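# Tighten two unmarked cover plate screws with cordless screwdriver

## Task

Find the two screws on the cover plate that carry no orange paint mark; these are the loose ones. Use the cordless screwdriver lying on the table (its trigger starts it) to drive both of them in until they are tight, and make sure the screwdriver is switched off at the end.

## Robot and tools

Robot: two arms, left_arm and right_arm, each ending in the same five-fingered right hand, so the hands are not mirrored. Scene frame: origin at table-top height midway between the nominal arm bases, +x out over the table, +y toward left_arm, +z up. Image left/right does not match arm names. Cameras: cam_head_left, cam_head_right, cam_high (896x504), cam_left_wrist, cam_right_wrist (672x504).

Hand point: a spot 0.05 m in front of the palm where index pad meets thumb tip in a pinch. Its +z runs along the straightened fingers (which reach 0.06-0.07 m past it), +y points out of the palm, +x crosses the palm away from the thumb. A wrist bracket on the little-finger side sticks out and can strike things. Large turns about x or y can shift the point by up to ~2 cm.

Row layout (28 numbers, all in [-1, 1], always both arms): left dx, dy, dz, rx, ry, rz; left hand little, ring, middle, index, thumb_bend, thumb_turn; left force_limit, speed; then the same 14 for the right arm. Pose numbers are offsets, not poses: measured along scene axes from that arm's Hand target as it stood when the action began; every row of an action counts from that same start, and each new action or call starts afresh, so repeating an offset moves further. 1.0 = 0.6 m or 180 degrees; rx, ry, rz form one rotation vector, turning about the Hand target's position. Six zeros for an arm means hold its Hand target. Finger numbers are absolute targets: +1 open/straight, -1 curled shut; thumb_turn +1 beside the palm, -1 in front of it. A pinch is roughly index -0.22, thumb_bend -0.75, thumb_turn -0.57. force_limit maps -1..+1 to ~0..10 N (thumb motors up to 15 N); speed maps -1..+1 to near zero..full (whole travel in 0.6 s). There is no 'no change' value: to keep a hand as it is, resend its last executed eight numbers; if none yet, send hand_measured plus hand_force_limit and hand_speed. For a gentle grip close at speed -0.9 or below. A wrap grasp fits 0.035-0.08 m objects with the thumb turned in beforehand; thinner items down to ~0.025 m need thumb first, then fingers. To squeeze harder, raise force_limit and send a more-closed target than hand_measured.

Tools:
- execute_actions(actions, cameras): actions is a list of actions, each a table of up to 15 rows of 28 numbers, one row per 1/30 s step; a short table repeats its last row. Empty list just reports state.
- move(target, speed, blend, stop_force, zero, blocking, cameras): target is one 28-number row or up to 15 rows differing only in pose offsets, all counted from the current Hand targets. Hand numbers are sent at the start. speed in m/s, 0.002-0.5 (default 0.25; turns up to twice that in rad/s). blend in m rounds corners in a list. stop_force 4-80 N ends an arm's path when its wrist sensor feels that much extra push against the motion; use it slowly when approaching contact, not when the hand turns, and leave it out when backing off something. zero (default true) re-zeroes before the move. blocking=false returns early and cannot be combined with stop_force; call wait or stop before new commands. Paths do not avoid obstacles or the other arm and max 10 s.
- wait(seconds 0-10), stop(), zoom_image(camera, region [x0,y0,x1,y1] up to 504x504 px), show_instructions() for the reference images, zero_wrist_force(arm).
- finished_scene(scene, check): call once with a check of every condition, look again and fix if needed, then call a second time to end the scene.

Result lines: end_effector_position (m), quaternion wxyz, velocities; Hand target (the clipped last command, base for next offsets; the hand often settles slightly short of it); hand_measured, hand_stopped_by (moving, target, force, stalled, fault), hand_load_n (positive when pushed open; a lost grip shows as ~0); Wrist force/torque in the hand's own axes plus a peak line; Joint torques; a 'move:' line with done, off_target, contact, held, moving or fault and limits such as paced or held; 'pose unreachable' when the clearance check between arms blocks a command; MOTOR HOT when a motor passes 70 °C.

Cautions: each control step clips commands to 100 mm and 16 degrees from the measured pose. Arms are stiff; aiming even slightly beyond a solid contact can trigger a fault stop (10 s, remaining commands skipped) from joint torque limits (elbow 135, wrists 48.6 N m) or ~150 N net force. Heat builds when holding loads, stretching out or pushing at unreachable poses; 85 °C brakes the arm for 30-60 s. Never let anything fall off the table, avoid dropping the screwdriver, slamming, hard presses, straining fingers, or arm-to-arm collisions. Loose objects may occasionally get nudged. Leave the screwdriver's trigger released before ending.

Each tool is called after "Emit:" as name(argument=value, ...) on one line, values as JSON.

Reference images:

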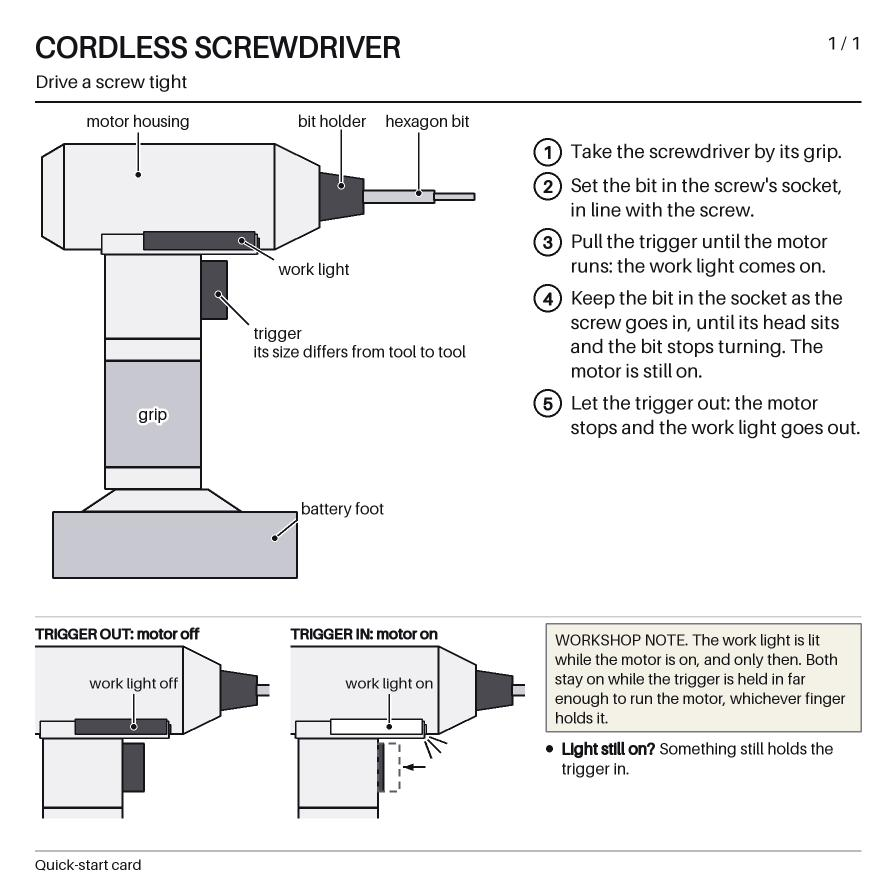

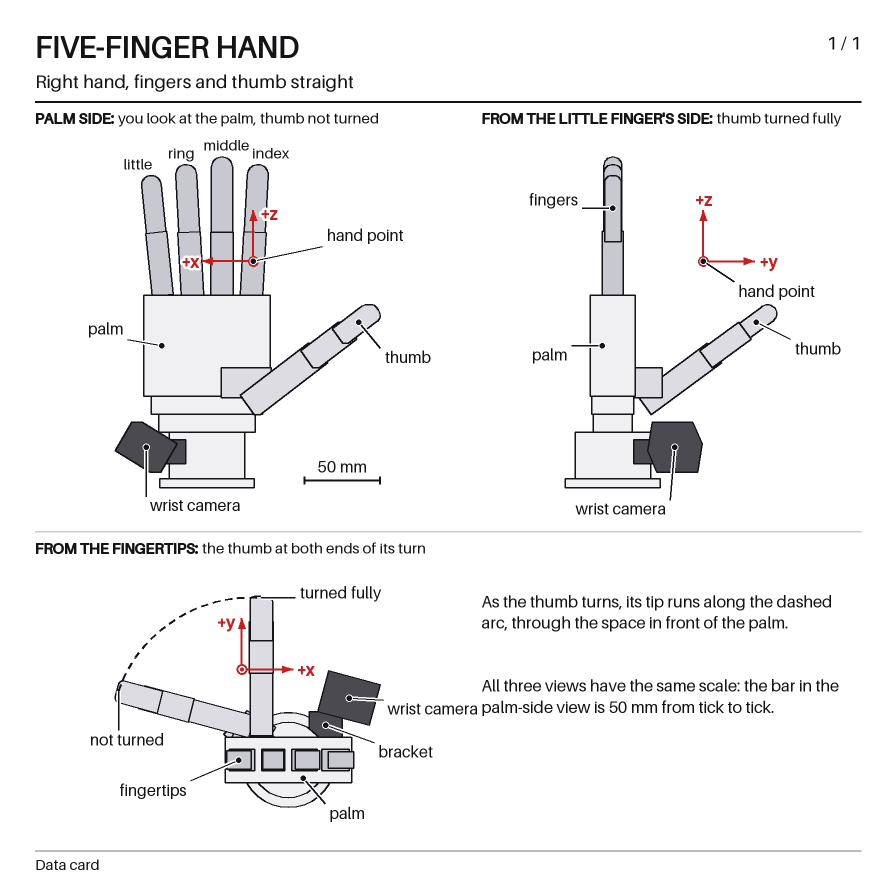

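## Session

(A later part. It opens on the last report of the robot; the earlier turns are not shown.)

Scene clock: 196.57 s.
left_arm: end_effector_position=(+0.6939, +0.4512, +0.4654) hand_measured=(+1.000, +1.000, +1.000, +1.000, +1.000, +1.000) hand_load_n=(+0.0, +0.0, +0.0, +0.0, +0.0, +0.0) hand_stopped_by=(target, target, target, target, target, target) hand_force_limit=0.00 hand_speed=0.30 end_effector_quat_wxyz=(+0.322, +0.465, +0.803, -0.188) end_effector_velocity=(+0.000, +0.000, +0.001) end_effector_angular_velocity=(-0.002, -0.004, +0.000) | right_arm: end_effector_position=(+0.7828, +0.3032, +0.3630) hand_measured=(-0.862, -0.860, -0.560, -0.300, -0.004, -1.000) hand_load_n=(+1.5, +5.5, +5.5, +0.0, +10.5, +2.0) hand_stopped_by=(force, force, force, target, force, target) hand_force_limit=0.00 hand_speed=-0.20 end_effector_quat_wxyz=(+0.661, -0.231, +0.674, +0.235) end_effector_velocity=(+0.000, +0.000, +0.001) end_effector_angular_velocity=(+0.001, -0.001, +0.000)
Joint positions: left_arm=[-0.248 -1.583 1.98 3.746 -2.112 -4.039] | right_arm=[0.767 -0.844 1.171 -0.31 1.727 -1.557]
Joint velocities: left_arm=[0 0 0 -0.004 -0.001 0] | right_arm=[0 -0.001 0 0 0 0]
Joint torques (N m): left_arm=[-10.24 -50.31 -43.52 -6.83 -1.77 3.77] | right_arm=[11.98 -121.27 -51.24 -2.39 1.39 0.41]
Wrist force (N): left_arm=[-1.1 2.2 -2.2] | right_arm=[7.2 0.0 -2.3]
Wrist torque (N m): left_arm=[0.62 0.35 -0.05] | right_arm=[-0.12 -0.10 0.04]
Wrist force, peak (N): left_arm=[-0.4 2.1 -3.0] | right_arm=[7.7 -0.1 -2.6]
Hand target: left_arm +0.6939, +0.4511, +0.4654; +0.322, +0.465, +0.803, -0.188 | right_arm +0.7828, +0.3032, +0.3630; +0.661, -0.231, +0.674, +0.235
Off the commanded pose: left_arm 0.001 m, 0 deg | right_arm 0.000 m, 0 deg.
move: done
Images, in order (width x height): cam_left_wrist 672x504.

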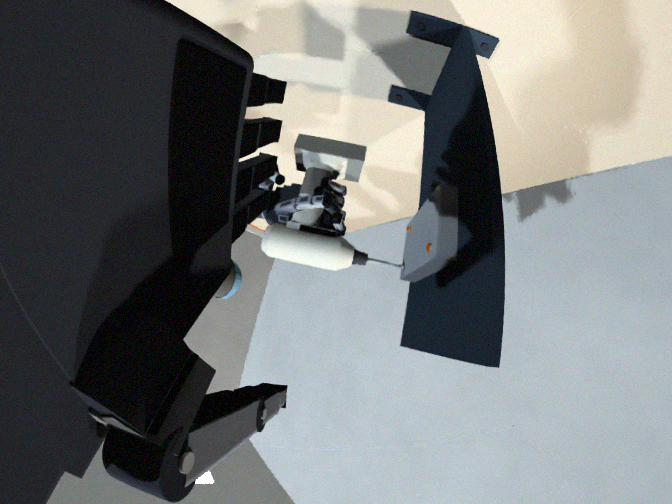

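Emit:
move(target=[[0,0,0,0,0,0,1,1,1,1,1,1,0,0.3,-0.00175,-0.00097,0,0,0,0,-0.98,-0.98,-0.98,-0.3,-0.98,-1,0.0,-0.2],[0,0,0,0,0,0,1,1,1,1,1,1,0,0.3,-0.00313,0.00151,-0.001,0,0,0,-0.98,-0.98,-0.98,-0.3,-0.98,-1,0.0,-0.2]], speed=0.01, cameras=[])

Emit:
move(target=[0,0,0,0,0,0,1,1,1,1,1,1,0,0.3,0.006,0.0033,0,0,0,0,-0.98,-0.98,-0.98,-0.3,-0.98,-1,0.0,-0.2], speed=0.004, stop_force=4, cameras=["cam_left_wrist"])

Emit:
zoom_image(camera="cam_left_wrist", region=[386, 252, 414, 280])

Scene clock: 197.90 s.
left_arm: end_effector_position=(+0.6939, +0.4511, +0.4654) hand_measured=(+1.000, +1.000, +1.000, +1.000, +1.000, +1.000) hand_load_n=(+0.0, +0.0, +0.0, +0.0, +0.0, +0.0) hand_stopped_by=(target, target, target, target, target, target) hand_force_limit=0.00 hand_speed=0.30 end_effector_quat_wxyz=(+0.322, +0.465, +0.803, -0.188) end_effector_velocity=(+0.000, +0.000, +0.000) end_effector_angular_velocity=(+0.000, +0.001, +0.000) | right_arm: end_effector_position=(+0.7809, +0.3042, +0.3624) hand_measured=(-0.862, -0.860, -0.560, -0.300, -0.004, -1.000) hand_load_n=(+1.5, +5.0, +5.5, +0.0, +11.0, +2.0) hand_stopped_by=(force, force, force, target, force, target) hand_force_limit=0.00 hand_speed=-0.20 end_effector_quat_wxyz=(+0.661, -0.231, +0.674, +0.235) end_effector_velocity=(+0.000, +0.000, +0.001) end_effector_angular_velocity=(+0.000, +0.000, +0.000)
Joint positions: left_arm=[-0.248 -1.583 1.98 3.745 -2.112 -4.039] | right_arm=[0.769 -0.844 1.172 -0.311 1.729 -1.557]
Joint velocities: left_arm=[0 0 0 0 0 0] | right_arm=[0 -0.001 0 0 0 0]
Joint torques (N m): left_arm=[-14 -56.63 -30.32 -6.22 -3.39 4.08] | right_arm=[6.13 -108.64 -51.17 -1.48 1.37 0.83]
Wrist force (N): left_arm=[-1.1 2.7 -2.2] | right_arm=[7.3 -0.1 -0.6]
Wrist torque (N m): left_arm=[0.70 0.36 -0.05] | right_arm=[-0.13 -0.12 0.07]
Wrist force, peak (N): left_arm=[-1.5 2.7 -2.3] | right_arm=[7.7 0.0 -2.8]
Hand target: left_arm +0.6939, +0.4511, +0.4654; +0.322, +0.465, +0.803, -0.188 | right_arm +0.7810, +0.3041, +0.3624; +0.661, -0.231, +0.674, +0.235
Off the commanded pose: left_arm 0.000 m, 0 deg | right_arm 0.000 m, 0 deg.
move: done
No camera images: "cameras" was empty.

Scene clock: 199.50 s.
left_arm: end_effector_position=(+0.6939, +0.4511, +0.4654) hand_measured=(+1.000, +1.000, +1.000, +1.000, +1.000, +1.000) hand_load_n=(+0.0, +0.0, +0.0, +0.0, +0.0, +0.0) hand_stopped_by=(target, target, target, target, target, target) hand_force_limit=0.00 hand_speed=0.30 end_effector_quat_wxyz=(+0.322, +0.465, +0.803, -0.188) end_effector_velocity=(+0.000, -0.001, +0.000) end_effector_angular_velocity=(+0.000, +0.000, -0.001) | right_arm: end_effector_position=(+0.7817, +0.3047, +0.3624) hand_measured=(-0.862, -0.860, -0.560, -0.300, -0.004, -1.000) hand_load_n=(+1.5, +5.0, +5.5, +0.0, +10.5, +1.5) hand_stopped_by=(force, force, force, target, force, target) hand_force_limit=0.00 hand_speed=-0.20 end_effector_quat_wxyz=(+0.661, -0.231, +0.674, +0.235) end_effector_velocity=(+0.000, +0.000, +0.001) end_effector_angular_velocity=(+0.000, -0.001, +0.000)
Joint positions: left_arm=[-0.248 -1.583 1.98 3.745 -2.112 -4.039] | right_arm=[0.768 -0.843 1.169 -0.31 1.729 -1.557]
Joint velocities: left_arm=[-0.001 0 0 0 0 -0.001] | right_arm=[0 0 0 0 0 0]
Joint torques (N m): left_arm=[-10.21 -55.41 -35.35 -2.23 -2.63 3.71] | right_arm=[14.07 -123.17 -43.22 -6.03 1.47 0.84]
Wrist force (N): left_arm=[-1.1 2.8 -2.1] | right_arm=[7.2 0.2 -2.6]
Wrist torque (N m): left_arm=[0.70 0.35 -0.03] | right_arm=[-0.09 -0.12 0.05]
Wrist force, peak (N): left_arm=[-1.5 2.7 -2.2] | right_arm=[8.7 -0.6 -8.6]
Hand target: left_arm +0.6939, +0.4511, +0.4654; +0.322, +0.465, +0.803, -0.188 | right_arm +0.7817, +0.3047, +0.3624; +0.661, -0.231, +0.674, +0.235
Off the commanded pose: left_arm 0.000 m, 0 deg | right_arm 0.003 m, 0 deg.
move: contact (right_arm)
Images, in order (width x height): cam_left_wrist 672x504.

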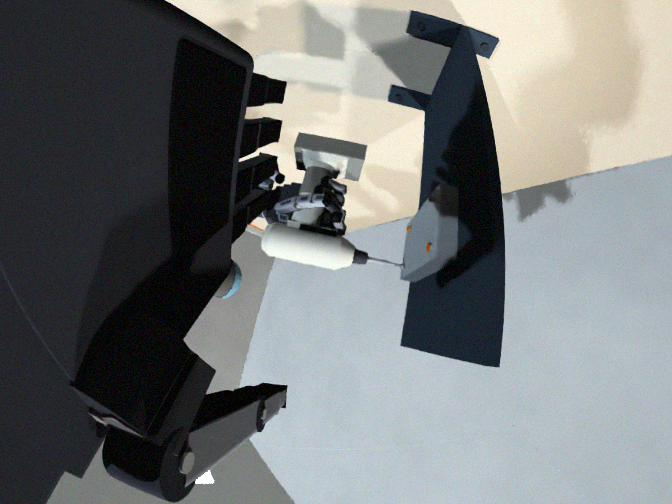

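Scaled by 18.000 from the camera's 672x504 image, which has a finer 960x720 frame.

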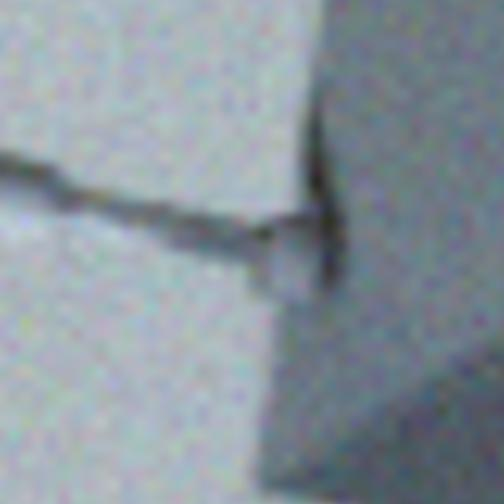

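Emit:
move(target=[[0,0,0,0,0,0,1,1,1,1,1,1,0,0.3,-0.00102,-0.00057,0,0,0,0,-0.98,-0.98,-0.98,-0.95,-0.98,-1,0.0,0.2],[0,0,0,0,0,0,1,1,1,1,1,1,0,0.3,-0.0005,-0.00125,0.0023,0,0,0,-0.98,-0.98,-0.98,-0.95,-0.98,-1,0.0,0.2],[0,0,0,0,0,0,1,1,1,1,1,1,0,0.3,0.0008,-0.0005,0.0023,0,0,0,-0.98,-0.98,-0.98,-0.95,-0.98,-1,0.0,0.2]], speed=0.005, cameras=[])

Emit:
move(target=[0,0,0,0,0,0,1,1,1,1,1,1,0,0.3,0.0032,-0.0043,0,0,0,0,-0.98,-0.98,-0.98,-0.95,-0.98,-1,0.0,0.2], speed=0.005, cameras=["cam_left_wrist"])

Emit:
zoom_image(camera="cam_left_wrist", region=[386, 252, 414, 280])

Scene clock: 200.80 s.
left_arm: end_effector_position=(+0.6939, +0.4511, +0.4654) hand_measured=(+1.000, +1.000, +1.000, +1.000, +1.000, +1.000) hand_load_n=(+0.0, +0.0, +0.0, +0.0, -0.5, +0.0) hand_stopped_by=(target, target, target, target, target, target) hand_force_limit=0.00 hand_speed=0.30 end_effector_quat_wxyz=(+0.322, +0.465, +0.803, -0.188) end_effector_velocity=(+0.000, +0.000, +0.000) end_effector_angular_velocity=(+0.000, +0.001, +0.000) | right_arm: end_effector_position=(+0.7822, +0.3045, +0.3638) hand_measured=(-0.862, -0.860, -0.560, -0.824, -0.004, -1.000) hand_load_n=(+0.5, +4.0, +5.5, +5.5, +11.5, +2.0) hand_stopped_by=(force, force, force, force, force, target) hand_force_limit=0.00 hand_speed=0.20 end_effector_quat_wxyz=(+0.661, -0.231, +0.674, +0.235) end_effector_velocity=(+0.000, +0.000, -0.001) end_effector_angular_velocity=(-0.001, +0.001, +0.000)
Joint positions: left_arm=[-0.248 -1.583 1.98 3.745 -2.112 -4.039] | right_arm=[0.768 -0.844 1.168 -0.308 1.728 -1.557]
Joint velocities: left_arm=[0 0 0 0.001 0 0] | right_arm=[0 0.001 0 0.001 0 0]
Joint torques (N m): left_arm=[-12.86 -55.3 -38.53 -1.78 -2.36 3.94] | right_arm=[-16.34 -110.85 -47.73 -2.87 -0.66 0.4]
Wrist force (N): left_arm=[-1.5 2.1 -1.7] | right_arm=[7.8 0.6 -4.9]
Wrist torque (N m): left_arm=[0.58 0.39 -0.08] | right_arm=[-0.09 -0.20 0.04]
Wrist force, peak (N): left_arm=[-1.5 2.6 -2.2] | right_arm=[7.8 0.6 -4.9]
Hand target: left_arm +0.6939, +0.4511, +0.4654; +0.322, +0.465, +0.803, -0.188 | right_arm +0.7822, +0.3044, +0.3638; +0.661, -0.231, +0.674, +0.235
Off the commanded pose: left_arm 0.000 m, 0 deg | right_arm 0.000 m, 0 deg.
move: done
No camera images: "cameras" was empty.

Scene clock: 201.67 s.
left_arm: end_effector_position=(+0.6939, +0.4511, +0.4654) hand_measured=(+1.000, +1.000, +1.000, +1.000, +1.000, +1.000) hand_load_n=(+0.0, +0.0, +0.0, +0.0, +0.0, +0.0) hand_stopped_by=(target, target, target, target, target, target) hand_force_limit=0.00 hand_speed=0.30 end_effector_quat_wxyz=(+0.322, +0.465, +0.803, -0.188) end_effector_velocity=(+0.000, +0.000, +0.000) end_effector_angular_velocity=(+0.000, +0.001, +0.000) | right_arm: end_effector_position=(+0.7842, +0.3018, +0.3638) hand_measured=(-0.862, -0.860, -0.560, -0.824, -0.004, -1.000) hand_load_n=(+1.0, +4.5, +5.0, +5.5, +11.5, +2.0) hand_stopped_by=(force, force, force, force, force, target) hand_force_limit=0.00 hand_speed=0.20 end_effector_quat_wxyz=(+0.661, -0.231, +0.674, +0.235) end_effector_velocity=(+0.000, +0.000, +0.001) end_effector_angular_velocity=(+0.000, -0.001, +0.000)
Joint positions: left_arm=[-0.248 -1.583 1.98 3.745 -2.112 -4.039] | right_arm=[0.764 -0.846 1.171 -0.31 1.725 -1.557]
Joint velocities: left_arm=[0.001 0 0 0.001 -0.001 0] | right_arm=[0 -0.001 0 0 0 0]
Joint torques (N m): left_arm=[-10.93 -55.17 -39.4 -1.73 -2.25 4.06] | right_arm=[-6.71 -119.17 -44.49 -6.17 -0.73 -1.61]
Wrist force (N): left_arm=[-1.4 2.3 -2.0] | right_arm=[7.0 -0.3 -0.4]
Wrist torque (N m): left_arm=[0.62 0.39 -0.08] | right_arm=[-0.18 -0.09 0.05]
Wrist force, peak (N): left_arm=[-1.1 2.6 -2.3] | right_arm=[7.7 1.0 -5.0]
Hand target: left_arm +0.6939, +0.4511, +0.4654; +0.322, +0.465, +0.803, -0.188 | right_arm +0.7841, +0.3018, +0.3638; +0.661, -0.231, +0.674, +0.235
Off the commanded pose: left_arm 0.000 m, 0 deg | right_arm 0.000 m, 0 deg.
move: done
Images, in order (width x height): cam_left_wrist 672x504.

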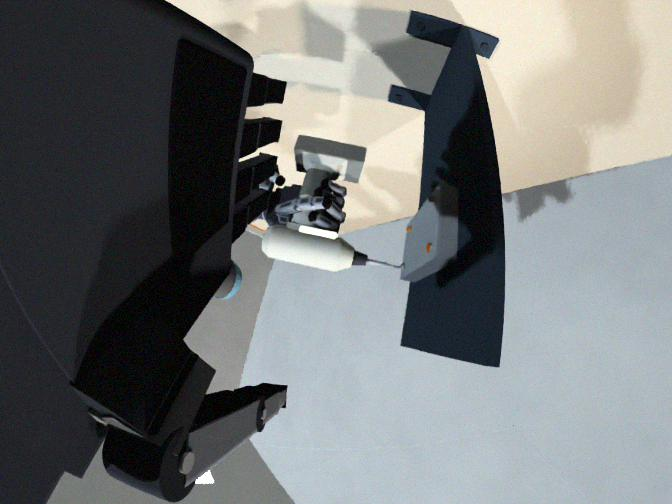

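Scaled by 18.000 from the camera's 672x504 image, which has a finer 960x720 frame.

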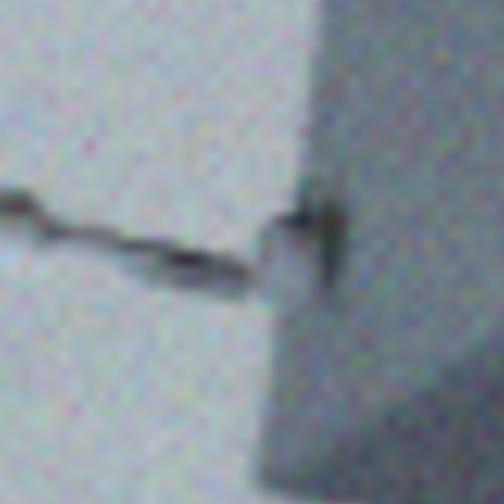

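Emit:
wait(seconds=0)

Emit:
zoom_image(camera="cam_left_wrist", region=[372, 242, 428, 284])

Scene clock: 203.17 s.
left_arm: end_effector_position=(+0.6939, +0.4511, +0.4654) hand_measured=(+1.000, +1.000, +1.000, +1.000, +1.000, +1.000) hand_load_n=(+0.0, +0.0, +0.0, +0.0, -0.5, +0.0) hand_stopped_by=(target, target, target, target, target, target) hand_force_limit=0.00 hand_speed=0.30 end_effector_quat_wxyz=(+0.322, +0.465, +0.803, -0.188) end_effector_velocity=(+0.000, +0.000, +0.000) end_effector_angular_velocity=(+0.000, +0.001, -0.001) | right_arm: end_effector_position=(+0.7841, +0.3018, +0.3638) hand_measured=(-0.862, -0.860, -0.560, -0.824, -0.004, -1.000) hand_load_n=(+1.0, +4.0, +5.0, +6.0, +11.0, +2.0) hand_stopped_by=(force, force, force, force, force, target) hand_force_limit=0.00 hand_speed=0.20 end_effector_quat_wxyz=(+0.661, -0.231, +0.674, +0.235) end_effector_velocity=(+0.000, +0.000, -0.001) end_effector_angular_velocity=(-0.001, +0.001, +0.000)
Joint positions: left_arm=[-0.248 -1.583 1.98 3.745 -2.112 -4.039] | right_arm=[0.765 -0.846 1.171 -0.31 1.725 -1.557]
Joint velocities: left_arm=[0 0 0 0.001 -0.001 0.001] | right_arm=[0 0.001 0 0.001 0 0]
Joint torques (N m): left_arm=[-12.16 -54.27 -42.65 -2.66 -1.49 4.21] | right_arm=[13.95 -107.86 -51.76 -1.8 0.98 -1.85]
Wrist force (N): left_arm=[-1.0 2.0 -2.4] | right_arm=[6.9 0.1 -0.6]
Wrist torque (N m): left_arm=[0.61 0.35 -0.06] | right_arm=[-0.10 -0.06 0.05]
Wrist force, peak (N): left_arm=[-1.1 2.8 -2.5] | right_arm=[7.4 -0.3 -0.5]
Hand target: left_arm +0.6939, +0.4511, +0.4654; +0.322, +0.465, +0.803, -0.188 | right_arm +0.7841, +0.3018, +0.3638; +0.661, -0.231, +0.674, +0.235
Off the commanded pose: left_arm 0.000 m, 0 deg | right_arm 0.000 m, 0 deg.

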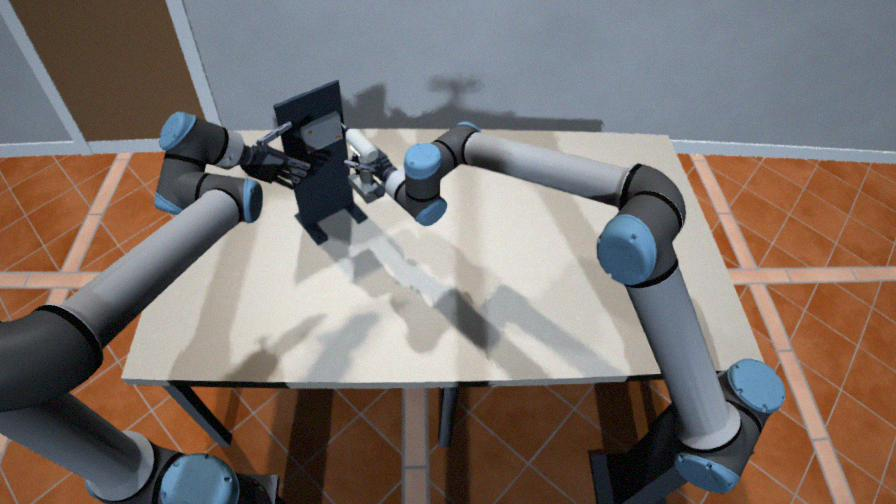

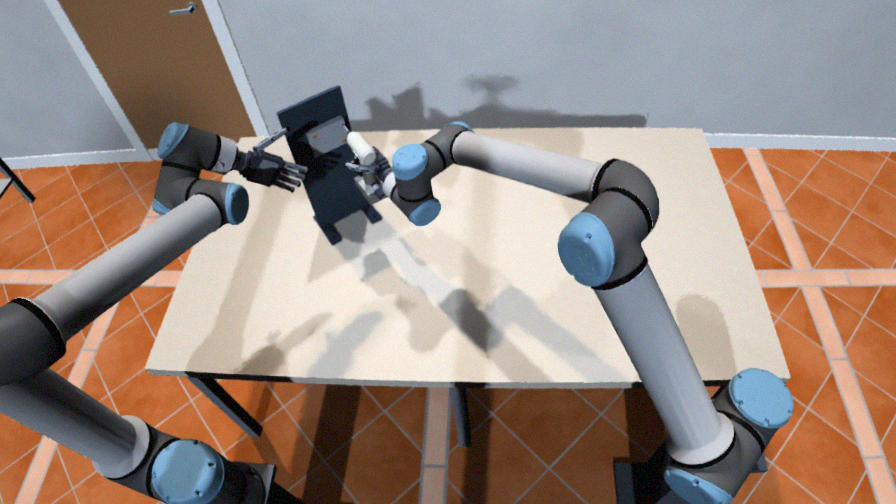

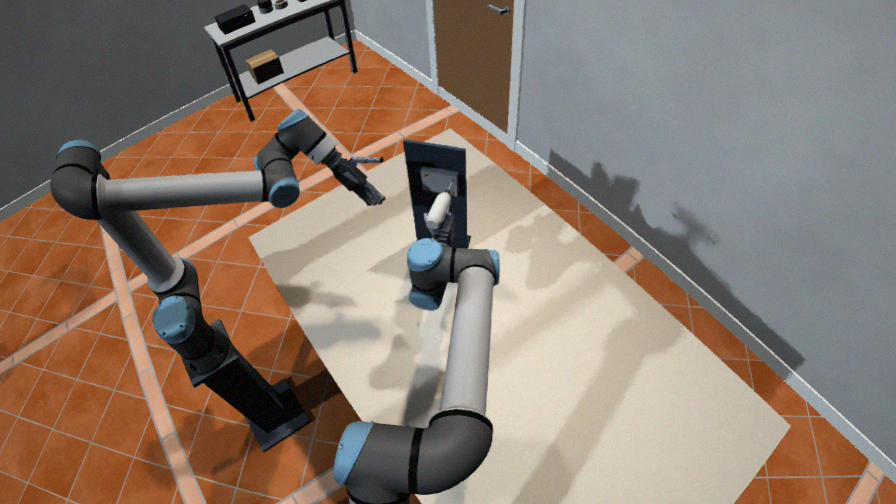

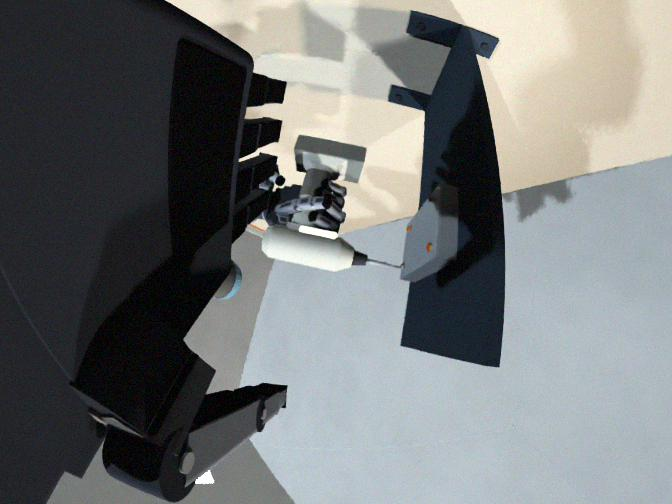

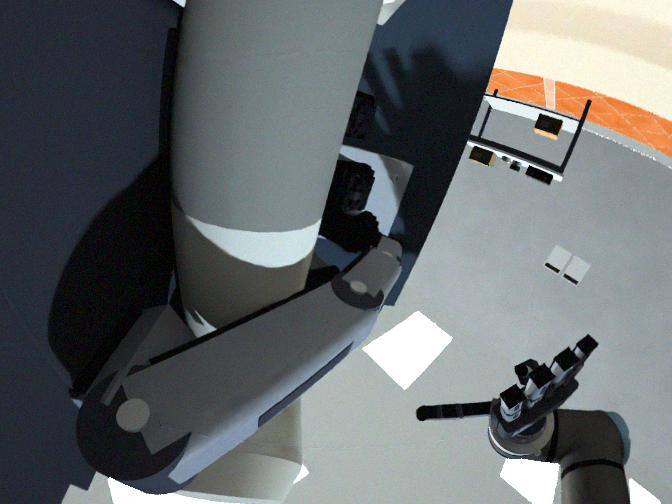

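Scaled by 9.000 from the camera's 672x504 image, which has a finer 960x720 frame.

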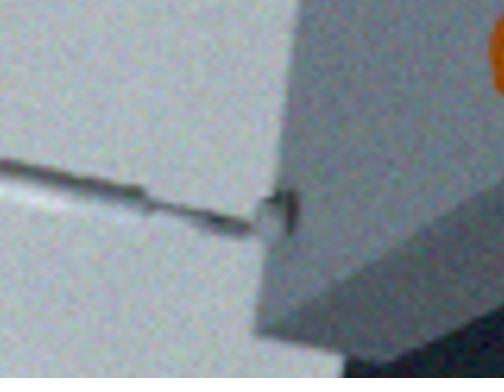

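Emit:
zoom_image(camera="cam_left_wrist", region=[386, 252, 414, 280])

Scaled by 18.000 from the camera's 672x504 image, which has a finer 960x720 frame.

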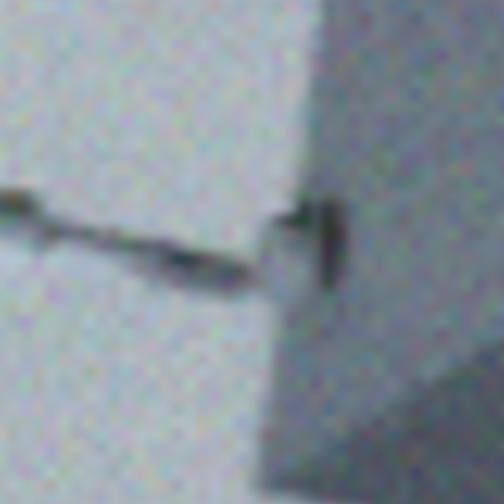

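Emit:
move(target=[0,0,0,0,0,0,1,1,1,1,1,1,0,0.3,0.006,0.0033,0,0,0,0,-0.98,-0.98,-0.98,-0.95,-0.98,-1,0.0,0.2], speed=0.004, stop_force=4, cameras=["cam_left_wrist"])

Emit:
zoom_image(camera="cam_left_wrist", region=[386, 252, 414, 280])

Scene clock: 206.53 s.
left_arm: end_effector_position=(+0.6939, +0.4511, +0.4654) hand_measured=(+1.000, +1.000, +1.000, +1.000, +1.000, +1.000) hand_load_n=(+0.0, +0.0, +0.0, +0.0, +0.0, +0.0) hand_stopped_by=(target, target, target, target, target, target) hand_force_limit=0.00 hand_speed=0.30 end_effector_quat_wxyz=(+0.322, +0.465, +0.803, -0.188) end_effector_velocity=(+0.000, +0.000, +0.001) end_effector_angular_velocity=(+0.000, +0.000, +0.000) | right_arm: end_effector_position=(+0.7877, +0.3038, +0.3637) hand_measured=(-0.862, -0.860, -0.560, -0.824, -0.004, -1.000) hand_load_n=(+0.5, +4.0, +5.0, +5.5, +11.0, +2.5) hand_stopped_by=(force, force, force, force, force, target) hand_force_limit=0.00 hand_speed=0.20 end_effector_quat_wxyz=(+0.661, -0.231, +0.674, +0.235) end_effector_velocity=(+0.000, +0.000, -0.002) end_effector_angular_velocity=(-0.001, +0.001, +0.000)
Joint positions: left_arm=[-0.248 -1.583 1.98 3.745 -2.112 -4.039] | right_arm=[0.763 -0.839 1.161 -0.305 1.724 -1.557]
Joint velocities: left_arm=[0 -0.001 0 0 0 0] | right_arm=[0 0.001 0 0 -0.001 0]
Joint torques (N m): left_arm=[-5 -54.8 -49.39 -3.06 -0.84 3.24] | right_arm=[-11.81 -118.75 -41.36 -4.01 -0.55 -1.92]
Wrist force (N): left_arm=[-1.2 2.4 -2.2] | right_arm=[7.0 0.0 -0.7]
Wrist torque (N m): left_arm=[0.65 0.37 -0.06] | right_arm=[-0.13 -0.07 0.05]
Wrist force, peak (N): left_arm=[-1.4 2.7 -2.5] | right_arm=[7.3 -1.2 -1.2]
Hand target: left_arm +0.6939, +0.4511, +0.4654; +0.322, +0.465, +0.803, -0.188 | right_arm +0.7877, +0.3038, +0.3638; +0.661, -0.231, +0.674, +0.235
Off the commanded pose: left_arm 0.000 m, 0 deg | right_arm 0.000 m, 0 deg.
move: done
Images, in order (width x height): cam_left_wrist 672x504.

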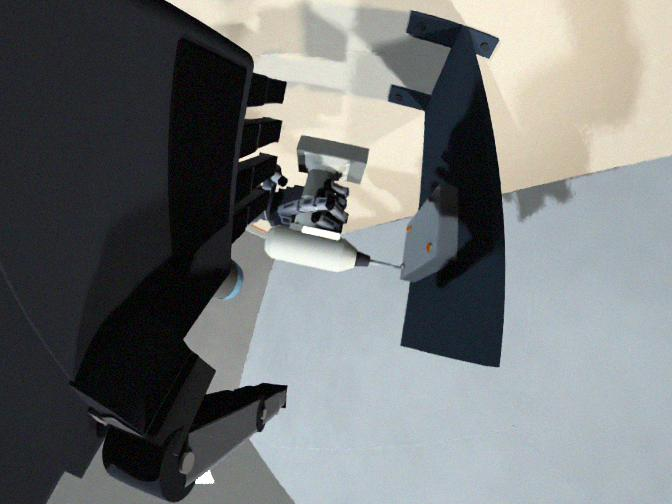

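Scaled by 18.000 from the camera's 672x504 image, which has a finer 960x720 frame.

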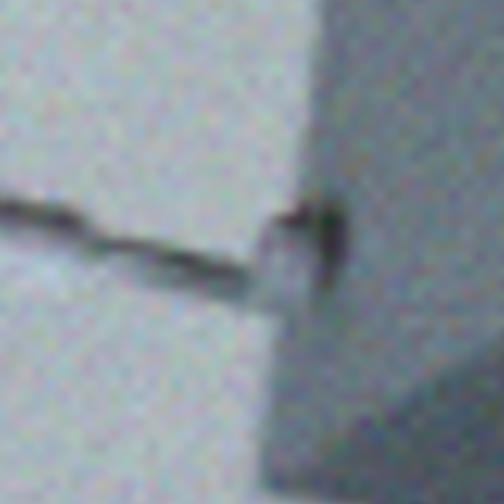

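Emit:
move(target=[[0,0,0,0,0,0,1,1,1,1,1,1,0,0.3,-0.01485,-0.00823,0,0,0,0,-0.98,-0.98,-0.98,-0.95,-0.98,-1,0.0,0.2],[0,0,0,0,0,0,1,1,1,1,1,1,0,0.3,-0.01582,-0.00648,-0.00133,0,0,0,-0.98,-0.98,-0.98,-0.95,-0.98,-1,0.0,0.2]], speed=0.02, cameras=[])

Emit:
move(target=[0,0,0,0,0,0,1,1,1,1,1,1,0,0.3,0.009,0.005,0,0,0,0,-0.98,-0.98,-0.98,-0.95,-0.98,-1,0.0,0.2], speed=0.004, stop_force=4, cameras=["cam_left_wrist"])

Emit:
zoom_image(camera="cam_left_wrist", region=[386, 252, 414, 280])

Scene clock: 207.70 s.
left_arm: end_effector_position=(+0.6939, +0.4511, +0.4654) hand_measured=(+1.000, +1.000, +1.000, +1.000, +1.000, +1.000) hand_load_n=(+0.0, +0.0, +0.0, +0.0, +0.0, +0.0) hand_stopped_by=(target, target, target, target, target, target) hand_force_limit=0.00 hand_speed=0.30 end_effector_quat_wxyz=(+0.322, +0.465, +0.803, -0.188) end_effector_velocity=(+0.000, +0.000, +0.000) end_effector_angular_velocity=(+0.000, +0.000, +0.000) | right_arm: end_effector_position=(+0.7781, +0.3000, +0.3629) hand_measured=(-0.862, -0.860, -0.560, -0.824, -0.004, -1.000) hand_load_n=(+0.5, +4.0, +5.0, +5.5, +11.5, +2.5) hand_stopped_by=(force, force, force, force, force, target) hand_force_limit=0.00 hand_speed=0.20 end_effector_quat_wxyz=(+0.661, -0.231, +0.674, +0.235) end_effector_velocity=(+0.000, +0.001, +0.000) end_effector_angular_velocity=(+0.000, +0.000, +0.001)
Joint positions: left_arm=[-0.248 -1.583 1.98 3.745 -2.112 -4.039] | right_arm=[0.768 -0.853 1.186 -0.317 1.729 -1.557]
Joint velocities: left_arm=[0 0.001 0 -0.001 0 0] | right_arm=[0 0 -0.001 0.001 0 0]
Joint torques (N m): left_arm=[-5.74 -57.94 -52.21 -3.73 -0.93 3.56] | right_arm=[-1.43 -109.49 -52.62 -3.82 0.4 0.83]
Wrist force (N): left_arm=[-1.3 2.8 -2.2] | right_arm=[6.8 -0.4 -0.5]
Wrist torque (N m): left_arm=[0.72 0.37 -0.05] | right_arm=[-0.19 -0.07 0.03]
Wrist force, peak (N): left_arm=[-1.2 2.7 -2.4] | right_arm=[7.8 -0.1 -0.7]
Hand target: left_arm +0.6939, +0.4511, +0.4654; +0.322, +0.465, +0.803, -0.188 | right_arm +0.7782, +0.2999, +0.3630; +0.661, -0.231, +0.674, +0.235
Off the commanded pose: left_arm 0.000 m, 0 deg | right_arm 0.000 m, 0 deg.
move: done
No camera images: "cameras" was empty.

Scene clock: 210.23 s.
left_arm: end_effector_position=(+0.6939, +0.4511, +0.4654) hand_measured=(+1.000, +1.000, +1.000, +1.000, +1.000, +1.000) hand_load_n=(+0.0, +0.0, +0.0, +0.0, +0.0, +0.0) hand_stopped_by=(target, target, target, target, target, target) hand_force_limit=0.00 hand_speed=0.30 end_effector_quat_wxyz=(+0.322, +0.465, +0.803, -0.188) end_effector_velocity=(+0.000, -0.001, -0.001) end_effector_angular_velocity=(+0.000, +0.001, -0.002) | right_arm: end_effector_position=(+0.7834, +0.3028, +0.3630) hand_measured=(-0.862, -0.860, -0.560, -0.824, -0.004, -1.000) hand_load_n=(+0.5, +4.0, +5.0, +5.0, +11.5, +2.0) hand_stopped_by=(force, force, force, force, force, target) hand_force_limit=0.00 hand_speed=0.20 end_effector_quat_wxyz=(+0.661, -0.231, +0.674, +0.235) end_effector_velocity=(+0.000, +0.000, +0.000) end_effector_angular_velocity=(+0.000, +0.000, +0.000)
Joint positions: left_arm=[-0.248 -1.583 1.98 3.745 -2.112 -4.039] | right_arm=[0.766 -0.844 1.171 -0.31 1.726 -1.557]
Joint velocities: left_arm=[-0.001 0.001 0 0 -0.001 0] | right_arm=[0 0 0 0 0 0]
Joint torques (N m): left_arm=[-4.99 -54.65 -53.88 -4.33 -0.73 3.18] | right_arm=[0.37 -122.9 -42.84 -6.25 1.36 -0.56]
Wrist force (N): left_arm=[-1.1 2.7 -2.4] | right_arm=[7.1 -0.2 -1.0]
Wrist torque (N m): left_arm=[0.71 0.36 -0.04] | right_arm=[-0.15 -0.09 0.05]
Wrist force, peak (N): left_arm=[-1.3 2.8 -2.4] | right_arm=[8.1 0.0 -7.0]
Hand target: left_arm +0.6939, +0.4511, +0.4654; +0.322, +0.465, +0.803, -0.188 | right_arm +0.7834, +0.3028, +0.3630; +0.661, -0.231, +0.674, +0.235
Off the commanded pose: left_arm 0.000 m, 0 deg | right_arm 0.000 m, 0 deg.
move: contact (right_arm)
Images, in order (width x height): cam_left_wrist 672x504.

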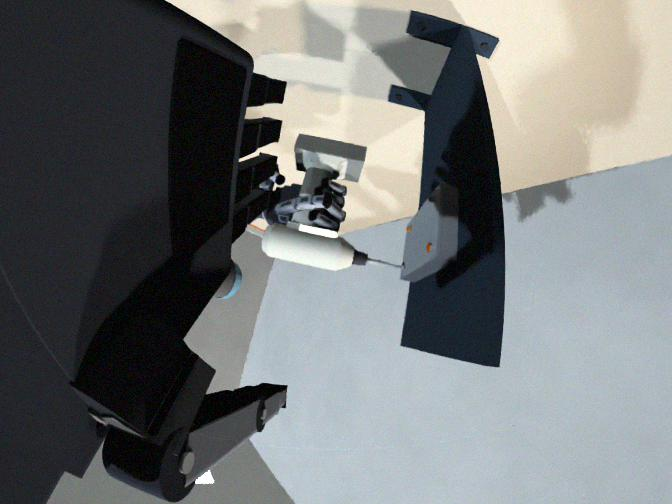

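Scaled by 18.000 from the camera's 672x504 image, which has a finer 960x720 frame.

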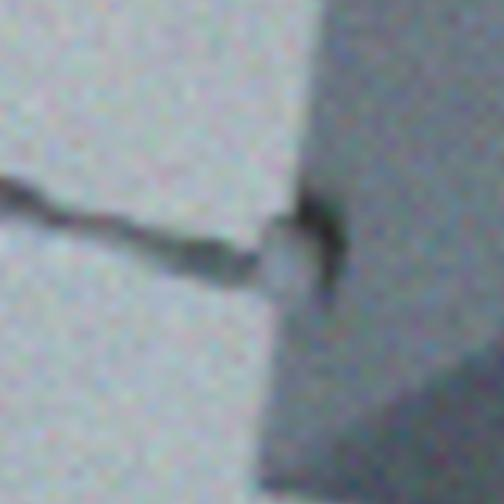

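Emit:
move(target=[[0,0,0,0,0,0,1,1,1,1,1,1,0,0.3,-0.00583,-0.00323,0,0,0,0,-0.98,-0.98,-0.98,-0.95,-0.98,-1,0.0,0.2],[0,0,0,0,0,0,1,1,1,1,1,1,0,0.3,-0.00907,0.0026,0,0,0,0,-0.98,-0.98,-0.98,-0.95,-0.98,-1,0.0,0.2]], speed=0.02, cameras=[])

Emit:
move(target=[0,0,0,0,0,0,1,1,1,1,1,1,0,0.3,0.009,0.005,0,0,0,0,-0.98,-0.98,-0.98,-0.95,-0.98,-1,0.0,0.2], speed=0.004, stop_force=4, cameras=["cam_left_wrist"])

Emit:
zoom_image(camera="cam_left_wrist", region=[386, 252, 414, 280])

Scene clock: 211.57 s.
left_arm: end_effector_position=(+0.6939, +0.4511, +0.4654) hand_measured=(+1.000, +1.000, +1.000, +1.000, +1.000, +1.000) hand_load_n=(+0.0, +0.0, +0.0, +0.0, +0.0, +0.0) hand_stopped_by=(target, target, target, target, target, target) hand_force_limit=0.00 hand_speed=0.30 end_effector_quat_wxyz=(+0.322, +0.465, +0.803, -0.188) end_effector_velocity=(+0.000, +0.000, +0.000) end_effector_angular_velocity=(+0.000, +0.000, +0.000) | right_arm: end_effector_position=(+0.7778, +0.3045, +0.3630) hand_measured=(-0.862, -0.860, -0.560, -0.824, -0.004, -1.000) hand_load_n=(+0.5, +4.0, +5.0, +5.5, +11.5, +2.0) hand_stopped_by=(force, force, force, force, force, target) hand_force_limit=0.00 hand_speed=0.20 end_effector_quat_wxyz=(+0.661, -0.231, +0.674, +0.235) end_effector_velocity=(-0.001, +0.000, +0.001) end_effector_angular_velocity=(+0.001, +0.000, +0.001)
Joint positions: left_arm=[-0.248 -1.583 1.98 3.745 -2.112 -4.039] | right_arm=[0.771 -0.847 1.175 -0.312 1.732 -1.557]
Joint velocities: left_arm=[0 0 0 0 0 0] | right_arm=[0 -0.001 0.001 0 -0.001 0]
Joint torques (N m): left_arm=[-6 -54.73 -53.55 -4.61 -0.13 3.1] | right_arm=[-11.1 -116.01 -42.66 -2.76 0.01 1.44]
Wrist force (N): left_arm=[-1.2 2.6 -2.3] | right_arm=[7.1 -0.1 -0.1]
Wrist torque (N m): left_arm=[0.68 0.38 -0.06] | right_arm=[-0.17 -0.11 0.06]
Wrist force, peak (N): left_arm=[-1.3 2.7 -2.5] | right_arm=[7.4 -0.5 -0.5]
Hand target: left_arm +0.6939, +0.4511, +0.4654; +0.322, +0.465, +0.803, -0.188 | right_arm +0.7780, +0.3044, +0.3630; +0.661, -0.231, +0.674, +0.235
Off the commanded pose: left_arm 0.000 m, 0 deg | right_arm 0.000 m, 0 deg.
move: done
No camera images: "cameras" was empty.

Scene clock: 214.07 s.
left_arm: end_effector_position=(+0.6939, +0.4511, +0.4654) hand_measured=(+1.000, +1.000, +1.000, +1.000, +1.000, +1.000) hand_load_n=(+0.0, +0.0, +0.0, +0.0, +0.0, +0.0) hand_stopped_by=(target, target, target, target, target, target) hand_force_limit=0.00 hand_speed=0.30 end_effector_quat_wxyz=(+0.322, +0.465, +0.803, -0.188) end_effector_velocity=(+0.000, +0.000, +0.000) end_effector_angular_velocity=(+0.000, +0.000, +0.000) | right_arm: end_effector_position=(+0.7834, +0.3074, +0.3629) hand_measured=(-0.862, -0.860, -0.560, -0.824, -0.004, -1.000) hand_load_n=(+0.5, +3.5, +4.5, +5.0, +11.5, +2.0) hand_stopped_by=(force, force, force, force, force, target) hand_force_limit=0.00 hand_speed=0.20 end_effector_quat_wxyz=(+0.661, -0.231, +0.674, +0.235) end_effector_velocity=(+0.000, +0.000, +0.000) end_effector_angular_velocity=(+0.000, +0.000, +0.000)
Joint positions: left_arm=[-0.248 -1.583 1.98 3.745 -2.112 -4.039] | right_arm=[0.769 -0.838 1.159 -0.305 1.73 -1.557]
Joint velocities: left_arm=[0 0.001 0 0 0 0] | right_arm=[0 0 -0.001 0 0 0]
Joint torques (N m): left_arm=[-7.19 -53.21 -53.45 -5.22 -0.25 3.21] | right_arm=[-12.83 -114.86 -53.52 -4.98 -0.51 -0.41]
Wrist force (N): left_arm=[-1.1 2.8 -2.2] | right_arm=[8.4 0.6 -5.2]
Wrist torque (N m): left_arm=[0.71 0.36 -0.04] | right_arm=[-0.11 -0.11 0.06]
Wrist force, peak (N): left_arm=[-1.2 2.7 -2.5] | right_arm=[9.3 1.2 -7.9]
Hand target: left_arm +0.6939, +0.4511, +0.4654; +0.322, +0.465, +0.803, -0.188 | right_arm +0.7834, +0.3074, +0.3629; +0.661, -0.231, +0.674, +0.235
Off the commanded pose: left_arm 0.000 m, 0 deg | right_arm 0.000 m, 0 deg.
move: contact (right_arm)
Images, in order (width x height): cam_left_wrist 672x504.

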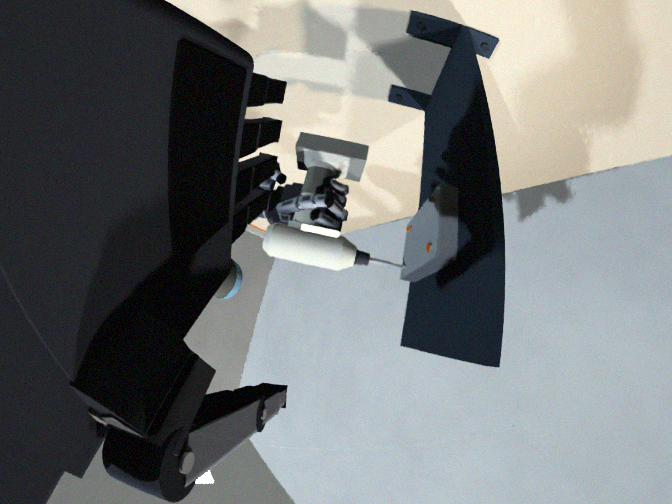

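Scaled by 18.000 from the camera's 672x504 image, which has a finer 960x720 frame.

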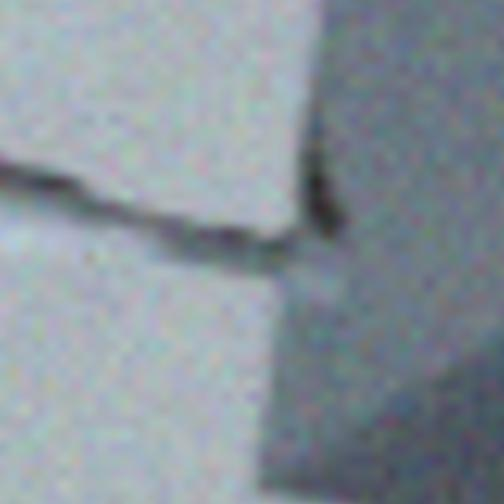

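Emit:
move(target=[0,0,0,0,0,0,1,1,1,1,1,1,0,0.3,-0.0292,-0.0162,0,0,0,0,-0.98,-0.98,-0.98,-0.95,-0.98,-1,0.0,0.2], speed=0.04, cameras=["cam_left_wrist"])

Emit:
zoom_image(camera="cam_left_wrist", region=[386, 252, 414, 280])

Scene clock: 215.23 s.
left_arm: end_effector_position=(+0.6939, +0.4511, +0.4654) hand_measured=(+1.000, +1.000, +1.000, +1.000, +1.000, +1.000) hand_load_n=(+0.0, +0.0, +0.0, +0.0, -0.5, +0.0) hand_stopped_by=(target, target, target, target, target, target) hand_force_limit=0.00 hand_speed=0.30 end_effector_quat_wxyz=(+0.322, +0.465, +0.803, -0.188) end_effector_velocity=(+0.000, +0.000, +0.000) end_effector_angular_velocity=(-0.001, +0.000, +0.000) | right_arm: end_effector_position=(+0.7657, +0.2977, +0.3630) hand_measured=(-0.862, -0.860, -0.560, -0.824, -0.004, -1.000) hand_load_n=(+0.5, +3.5, +4.5, +5.0, +11.5, +2.0) hand_stopped_by=(force, force, force, force, force, target) hand_force_limit=0.00 hand_speed=0.20 end_effector_quat_wxyz=(+0.661, -0.231, +0.674, +0.235) end_effector_velocity=(+0.000, +0.001, +0.001) end_effector_angular_velocity=(+0.000, +0.000, +0.001)
Joint positions: left_arm=[-0.248 -1.583 1.98 3.745 -2.112 -4.039] | right_arm=[0.776 -0.868 1.211 -0.327 1.737 -1.557]
Joint velocities: left_arm=[0 0 0 -0.001 0 -0.001] | right_arm=[0 0.001 -0.004 0.002 0 0]
Joint torques (N m): left_arm=[-5.74 -51.44 -54.24 -5.64 -0.63 2.94] | right_arm=[-7.62 -100.58 -52.74 -0.94 -0.18 2.04]
Wrist force (N): left_arm=[-1.5 2.4 -2.2] | right_arm=[7.1 -0.4 -0.4]
Wrist torque (N m): left_arm=[0.66 0.41 -0.07] | right_arm=[-0.20 -0.11 0.05]
Wrist force, peak (N): left_arm=[-1.6 2.7 -2.4] | right_arm=[9.9 1.2 -9.8]
Hand target: left_arm +0.6939, +0.4511, +0.4654; +0.322, +0.465, +0.803, -0.188 | right_arm +0.7659, +0.2976, +0.3629; +0.661, -0.231, +0.674, +0.235
Off the commanded pose: left_arm 0.000 m, 0 deg | right_arm 0.000 m, 0 deg.
move: done
Images, in order (width x height): cam_left_wrist 672x504.

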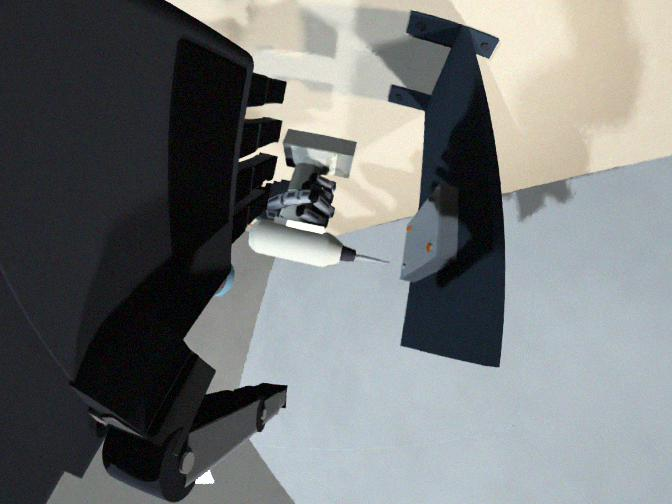

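Scaled by 18.000 from the camera's 672x504 image, which has a finer 960x720 frame.

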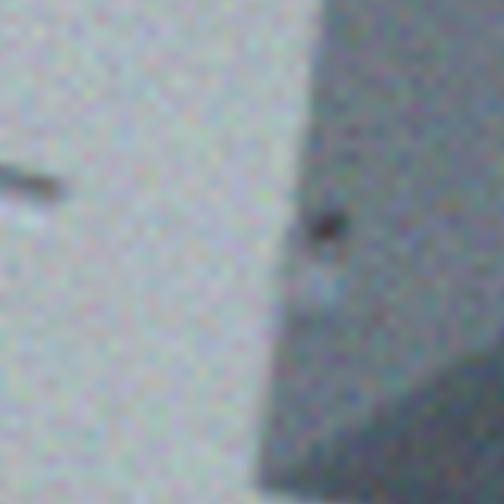

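Emit:
move(target=[0,0,0,0,0,0,1,1,1,1,1,1,0,0.3,0.0245,0.0136,0,0,0,0,-0.98,-0.98,-0.98,-0.95,-0.98,-1,0.0,0.2], speed=0.04, cameras=[])

Emit:
move(target=[0,0,0,0,0,0,1,1,1,1,1,1,0,0.3,0.012,0.0067,0,0,0,0,-0.98,-0.98,-0.98,-0.95,-0.98,-1,0.0,0.2], speed=0.004, stop_force=7, cameras=["cam_left_wrist"])

Emit:
zoom_image(camera="cam_left_wrist", region=[386, 252, 414, 280])

Scene clock: 217.40 s.
left_arm: end_effector_position=(+0.6939, +0.4511, +0.4654) hand_measured=(+1.000, +1.000, +1.000, +1.000, +1.000, +1.000) hand_load_n=(+0.0, +0.0, +0.0, +0.0, +0.0, +0.0) hand_stopped_by=(target, target, target, target, target, target) hand_force_limit=0.00 hand_speed=0.30 end_effector_quat_wxyz=(+0.322, +0.465, +0.803, -0.188) end_effector_velocity=(+0.000, +0.000, +0.000) end_effector_angular_velocity=(+0.000, +0.001, +0.001) | right_arm: end_effector_position=(+0.7807, +0.3058, +0.3628) hand_measured=(-0.862, -0.860, -0.560, -0.824, -0.004, -1.000) hand_load_n=(+0.5, +3.5, +5.0, +5.0, +11.5, +2.5) hand_stopped_by=(force, force, force, force, force, target) hand_force_limit=0.00 hand_speed=0.20 end_effector_quat_wxyz=(+0.661, -0.231, +0.674, +0.235) end_effector_velocity=(+0.000, +0.000, -0.003) end_effector_angular_velocity=(-0.001, +0.001, +0.000)
Joint positions: left_arm=[-0.248 -1.583 1.98 3.745 -2.112 -4.039] | right_arm=[0.77 -0.843 1.168 -0.308 1.731 -1.557]
Joint velocities: left_arm=[0 0 0 0.001 0.001 -0.001] | right_arm=[0 0.001 0.003 -0.002 0 0]
Joint torques (N m): left_arm=[-1.98 -55.32 -53.22 -6.21 -0.62 3.11] | right_arm=[4.8 -120.81 -40.65 -6.51 0.95 -0.88]
Wrist force (N): left_arm=[-1.2 2.3 -1.9] | right_arm=[7.2 -0.2 -0.9]
Wrist torque (N m): left_arm=[0.62 0.37 -0.06] | right_arm=[-0.13 -0.09 0.06]
Wrist force, peak (N): left_arm=[-1.1 2.7 -2.5] | right_arm=[7.6 -0.7 -0.5]
Hand target: left_arm +0.6939, +0.4511, +0.4654; +0.322, +0.465, +0.803, -0.188 | right_arm +0.7806, +0.3058, +0.3629; +0.661, -0.231, +0.674, +0.235
Off the commanded pose: left_arm 0.000 m, 0 deg | right_arm 0.000 m, 0 deg.
move: done
No camera images: "cameras" was empty.

Scene clock: 219.23 s.
left_arm: end_effector_position=(+0.6939, +0.4511, +0.4654) hand_measured=(+1.000, +1.000, +1.000, +1.000, +1.000, +1.000) hand_load_n=(+0.0, +0.0, +0.0, +0.0, +0.0, +0.0) hand_stopped_by=(target, target, target, target, target, target) hand_force_limit=0.00 hand_speed=0.30 end_effector_quat_wxyz=(+0.322, +0.465, +0.803, -0.188) end_effector_velocity=(+0.000, +0.001, +0.000) end_effector_angular_velocity=(+0.001, +0.001, +0.001) | right_arm: end_effector_position=(+0.7834, +0.3074, +0.3629) hand_measured=(-0.862, -0.860, -0.560, -0.824, -0.004, -1.000) hand_load_n=(+0.0, +3.5, +4.5, +5.0, +12.0, +2.0) hand_stopped_by=(force, force, force, force, force, target) hand_force_limit=0.00 hand_speed=0.20 end_effector_quat_wxyz=(+0.661, -0.231, +0.674, +0.235) end_effector_velocity=(+0.000, +0.000, +0.001) end_effector_angular_velocity=(+0.001, -0.001, -0.001)
Joint positions: left_arm=[-0.248 -1.583 1.98 3.745 -2.112 -4.039] | right_arm=[0.769 -0.838 1.159 -0.305 1.73 -1.557]
Joint velocities: left_arm=[0.001 0 0 0.001 0.001 0.001] | right_arm=[0 -0.001 0 -0.001 0.001 0]
Joint torques (N m): left_arm=[-0.46 -54.49 -51.72 -6.45 -0.43 2.78] | right_arm=[4.29 -122.91 -46.7 -7.02 1.68 -1.1]
Wrist force (N): left_arm=[-1.0 2.2 -2.0] | right_arm=[9.0 1.2 -6.5]
Wrist torque (N m): left_arm=[0.61 0.32 -0.05] | right_arm=[-0.02 -0.07 0.08]
Wrist force, peak (N): left_arm=[-1.2 2.9 -2.6] | right_arm=[10.2 1.6 -10.5]
Hand target: left_arm +0.6939, +0.4511, +0.4654; +0.322, +0.465, +0.803, -0.188 | right_arm +0.7833, +0.3074, +0.3629; +0.661, -0.231, +0.674, +0.235
Off the commanded pose: left_arm 0.000 m, 0 deg | right_arm 0.005 m, 0 deg.
move: contact (right_arm)
Images, in order (width x height): cam_left_wrist 672x504.

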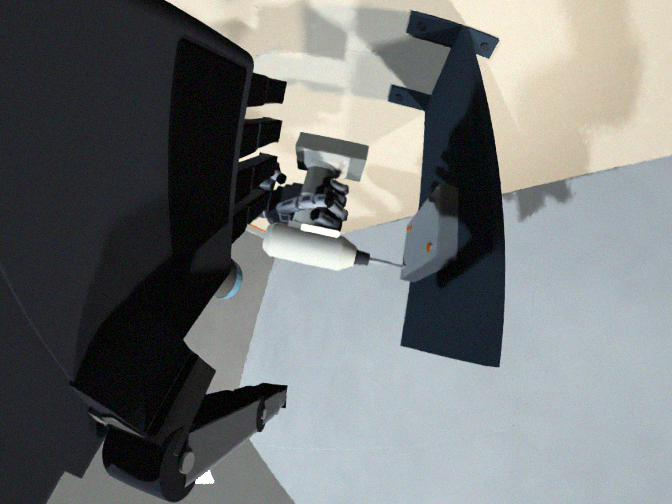

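Scaled by 18.000 from the camera's 672x504 image, which has a finer 960x720 frame.

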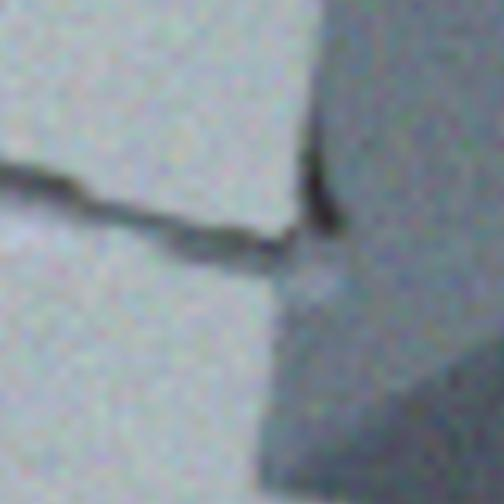

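Emit:
zoom_image(camera="cam_left_wrist", region=[394, 210, 464, 285])

Emit:
zoom_image(camera="cam_high", region=[410, 155, 480, 215])

Scaled by 6.720 from the camera's 672x504 image, which has a finer 960x720 frame.

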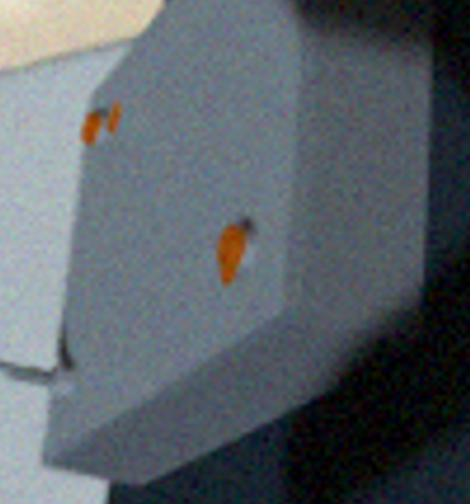

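This scene's latest camera images include none from cam_high. They are from: cam_left_wrist. cam_high's image comes with the result of a call that names it in "cameras".


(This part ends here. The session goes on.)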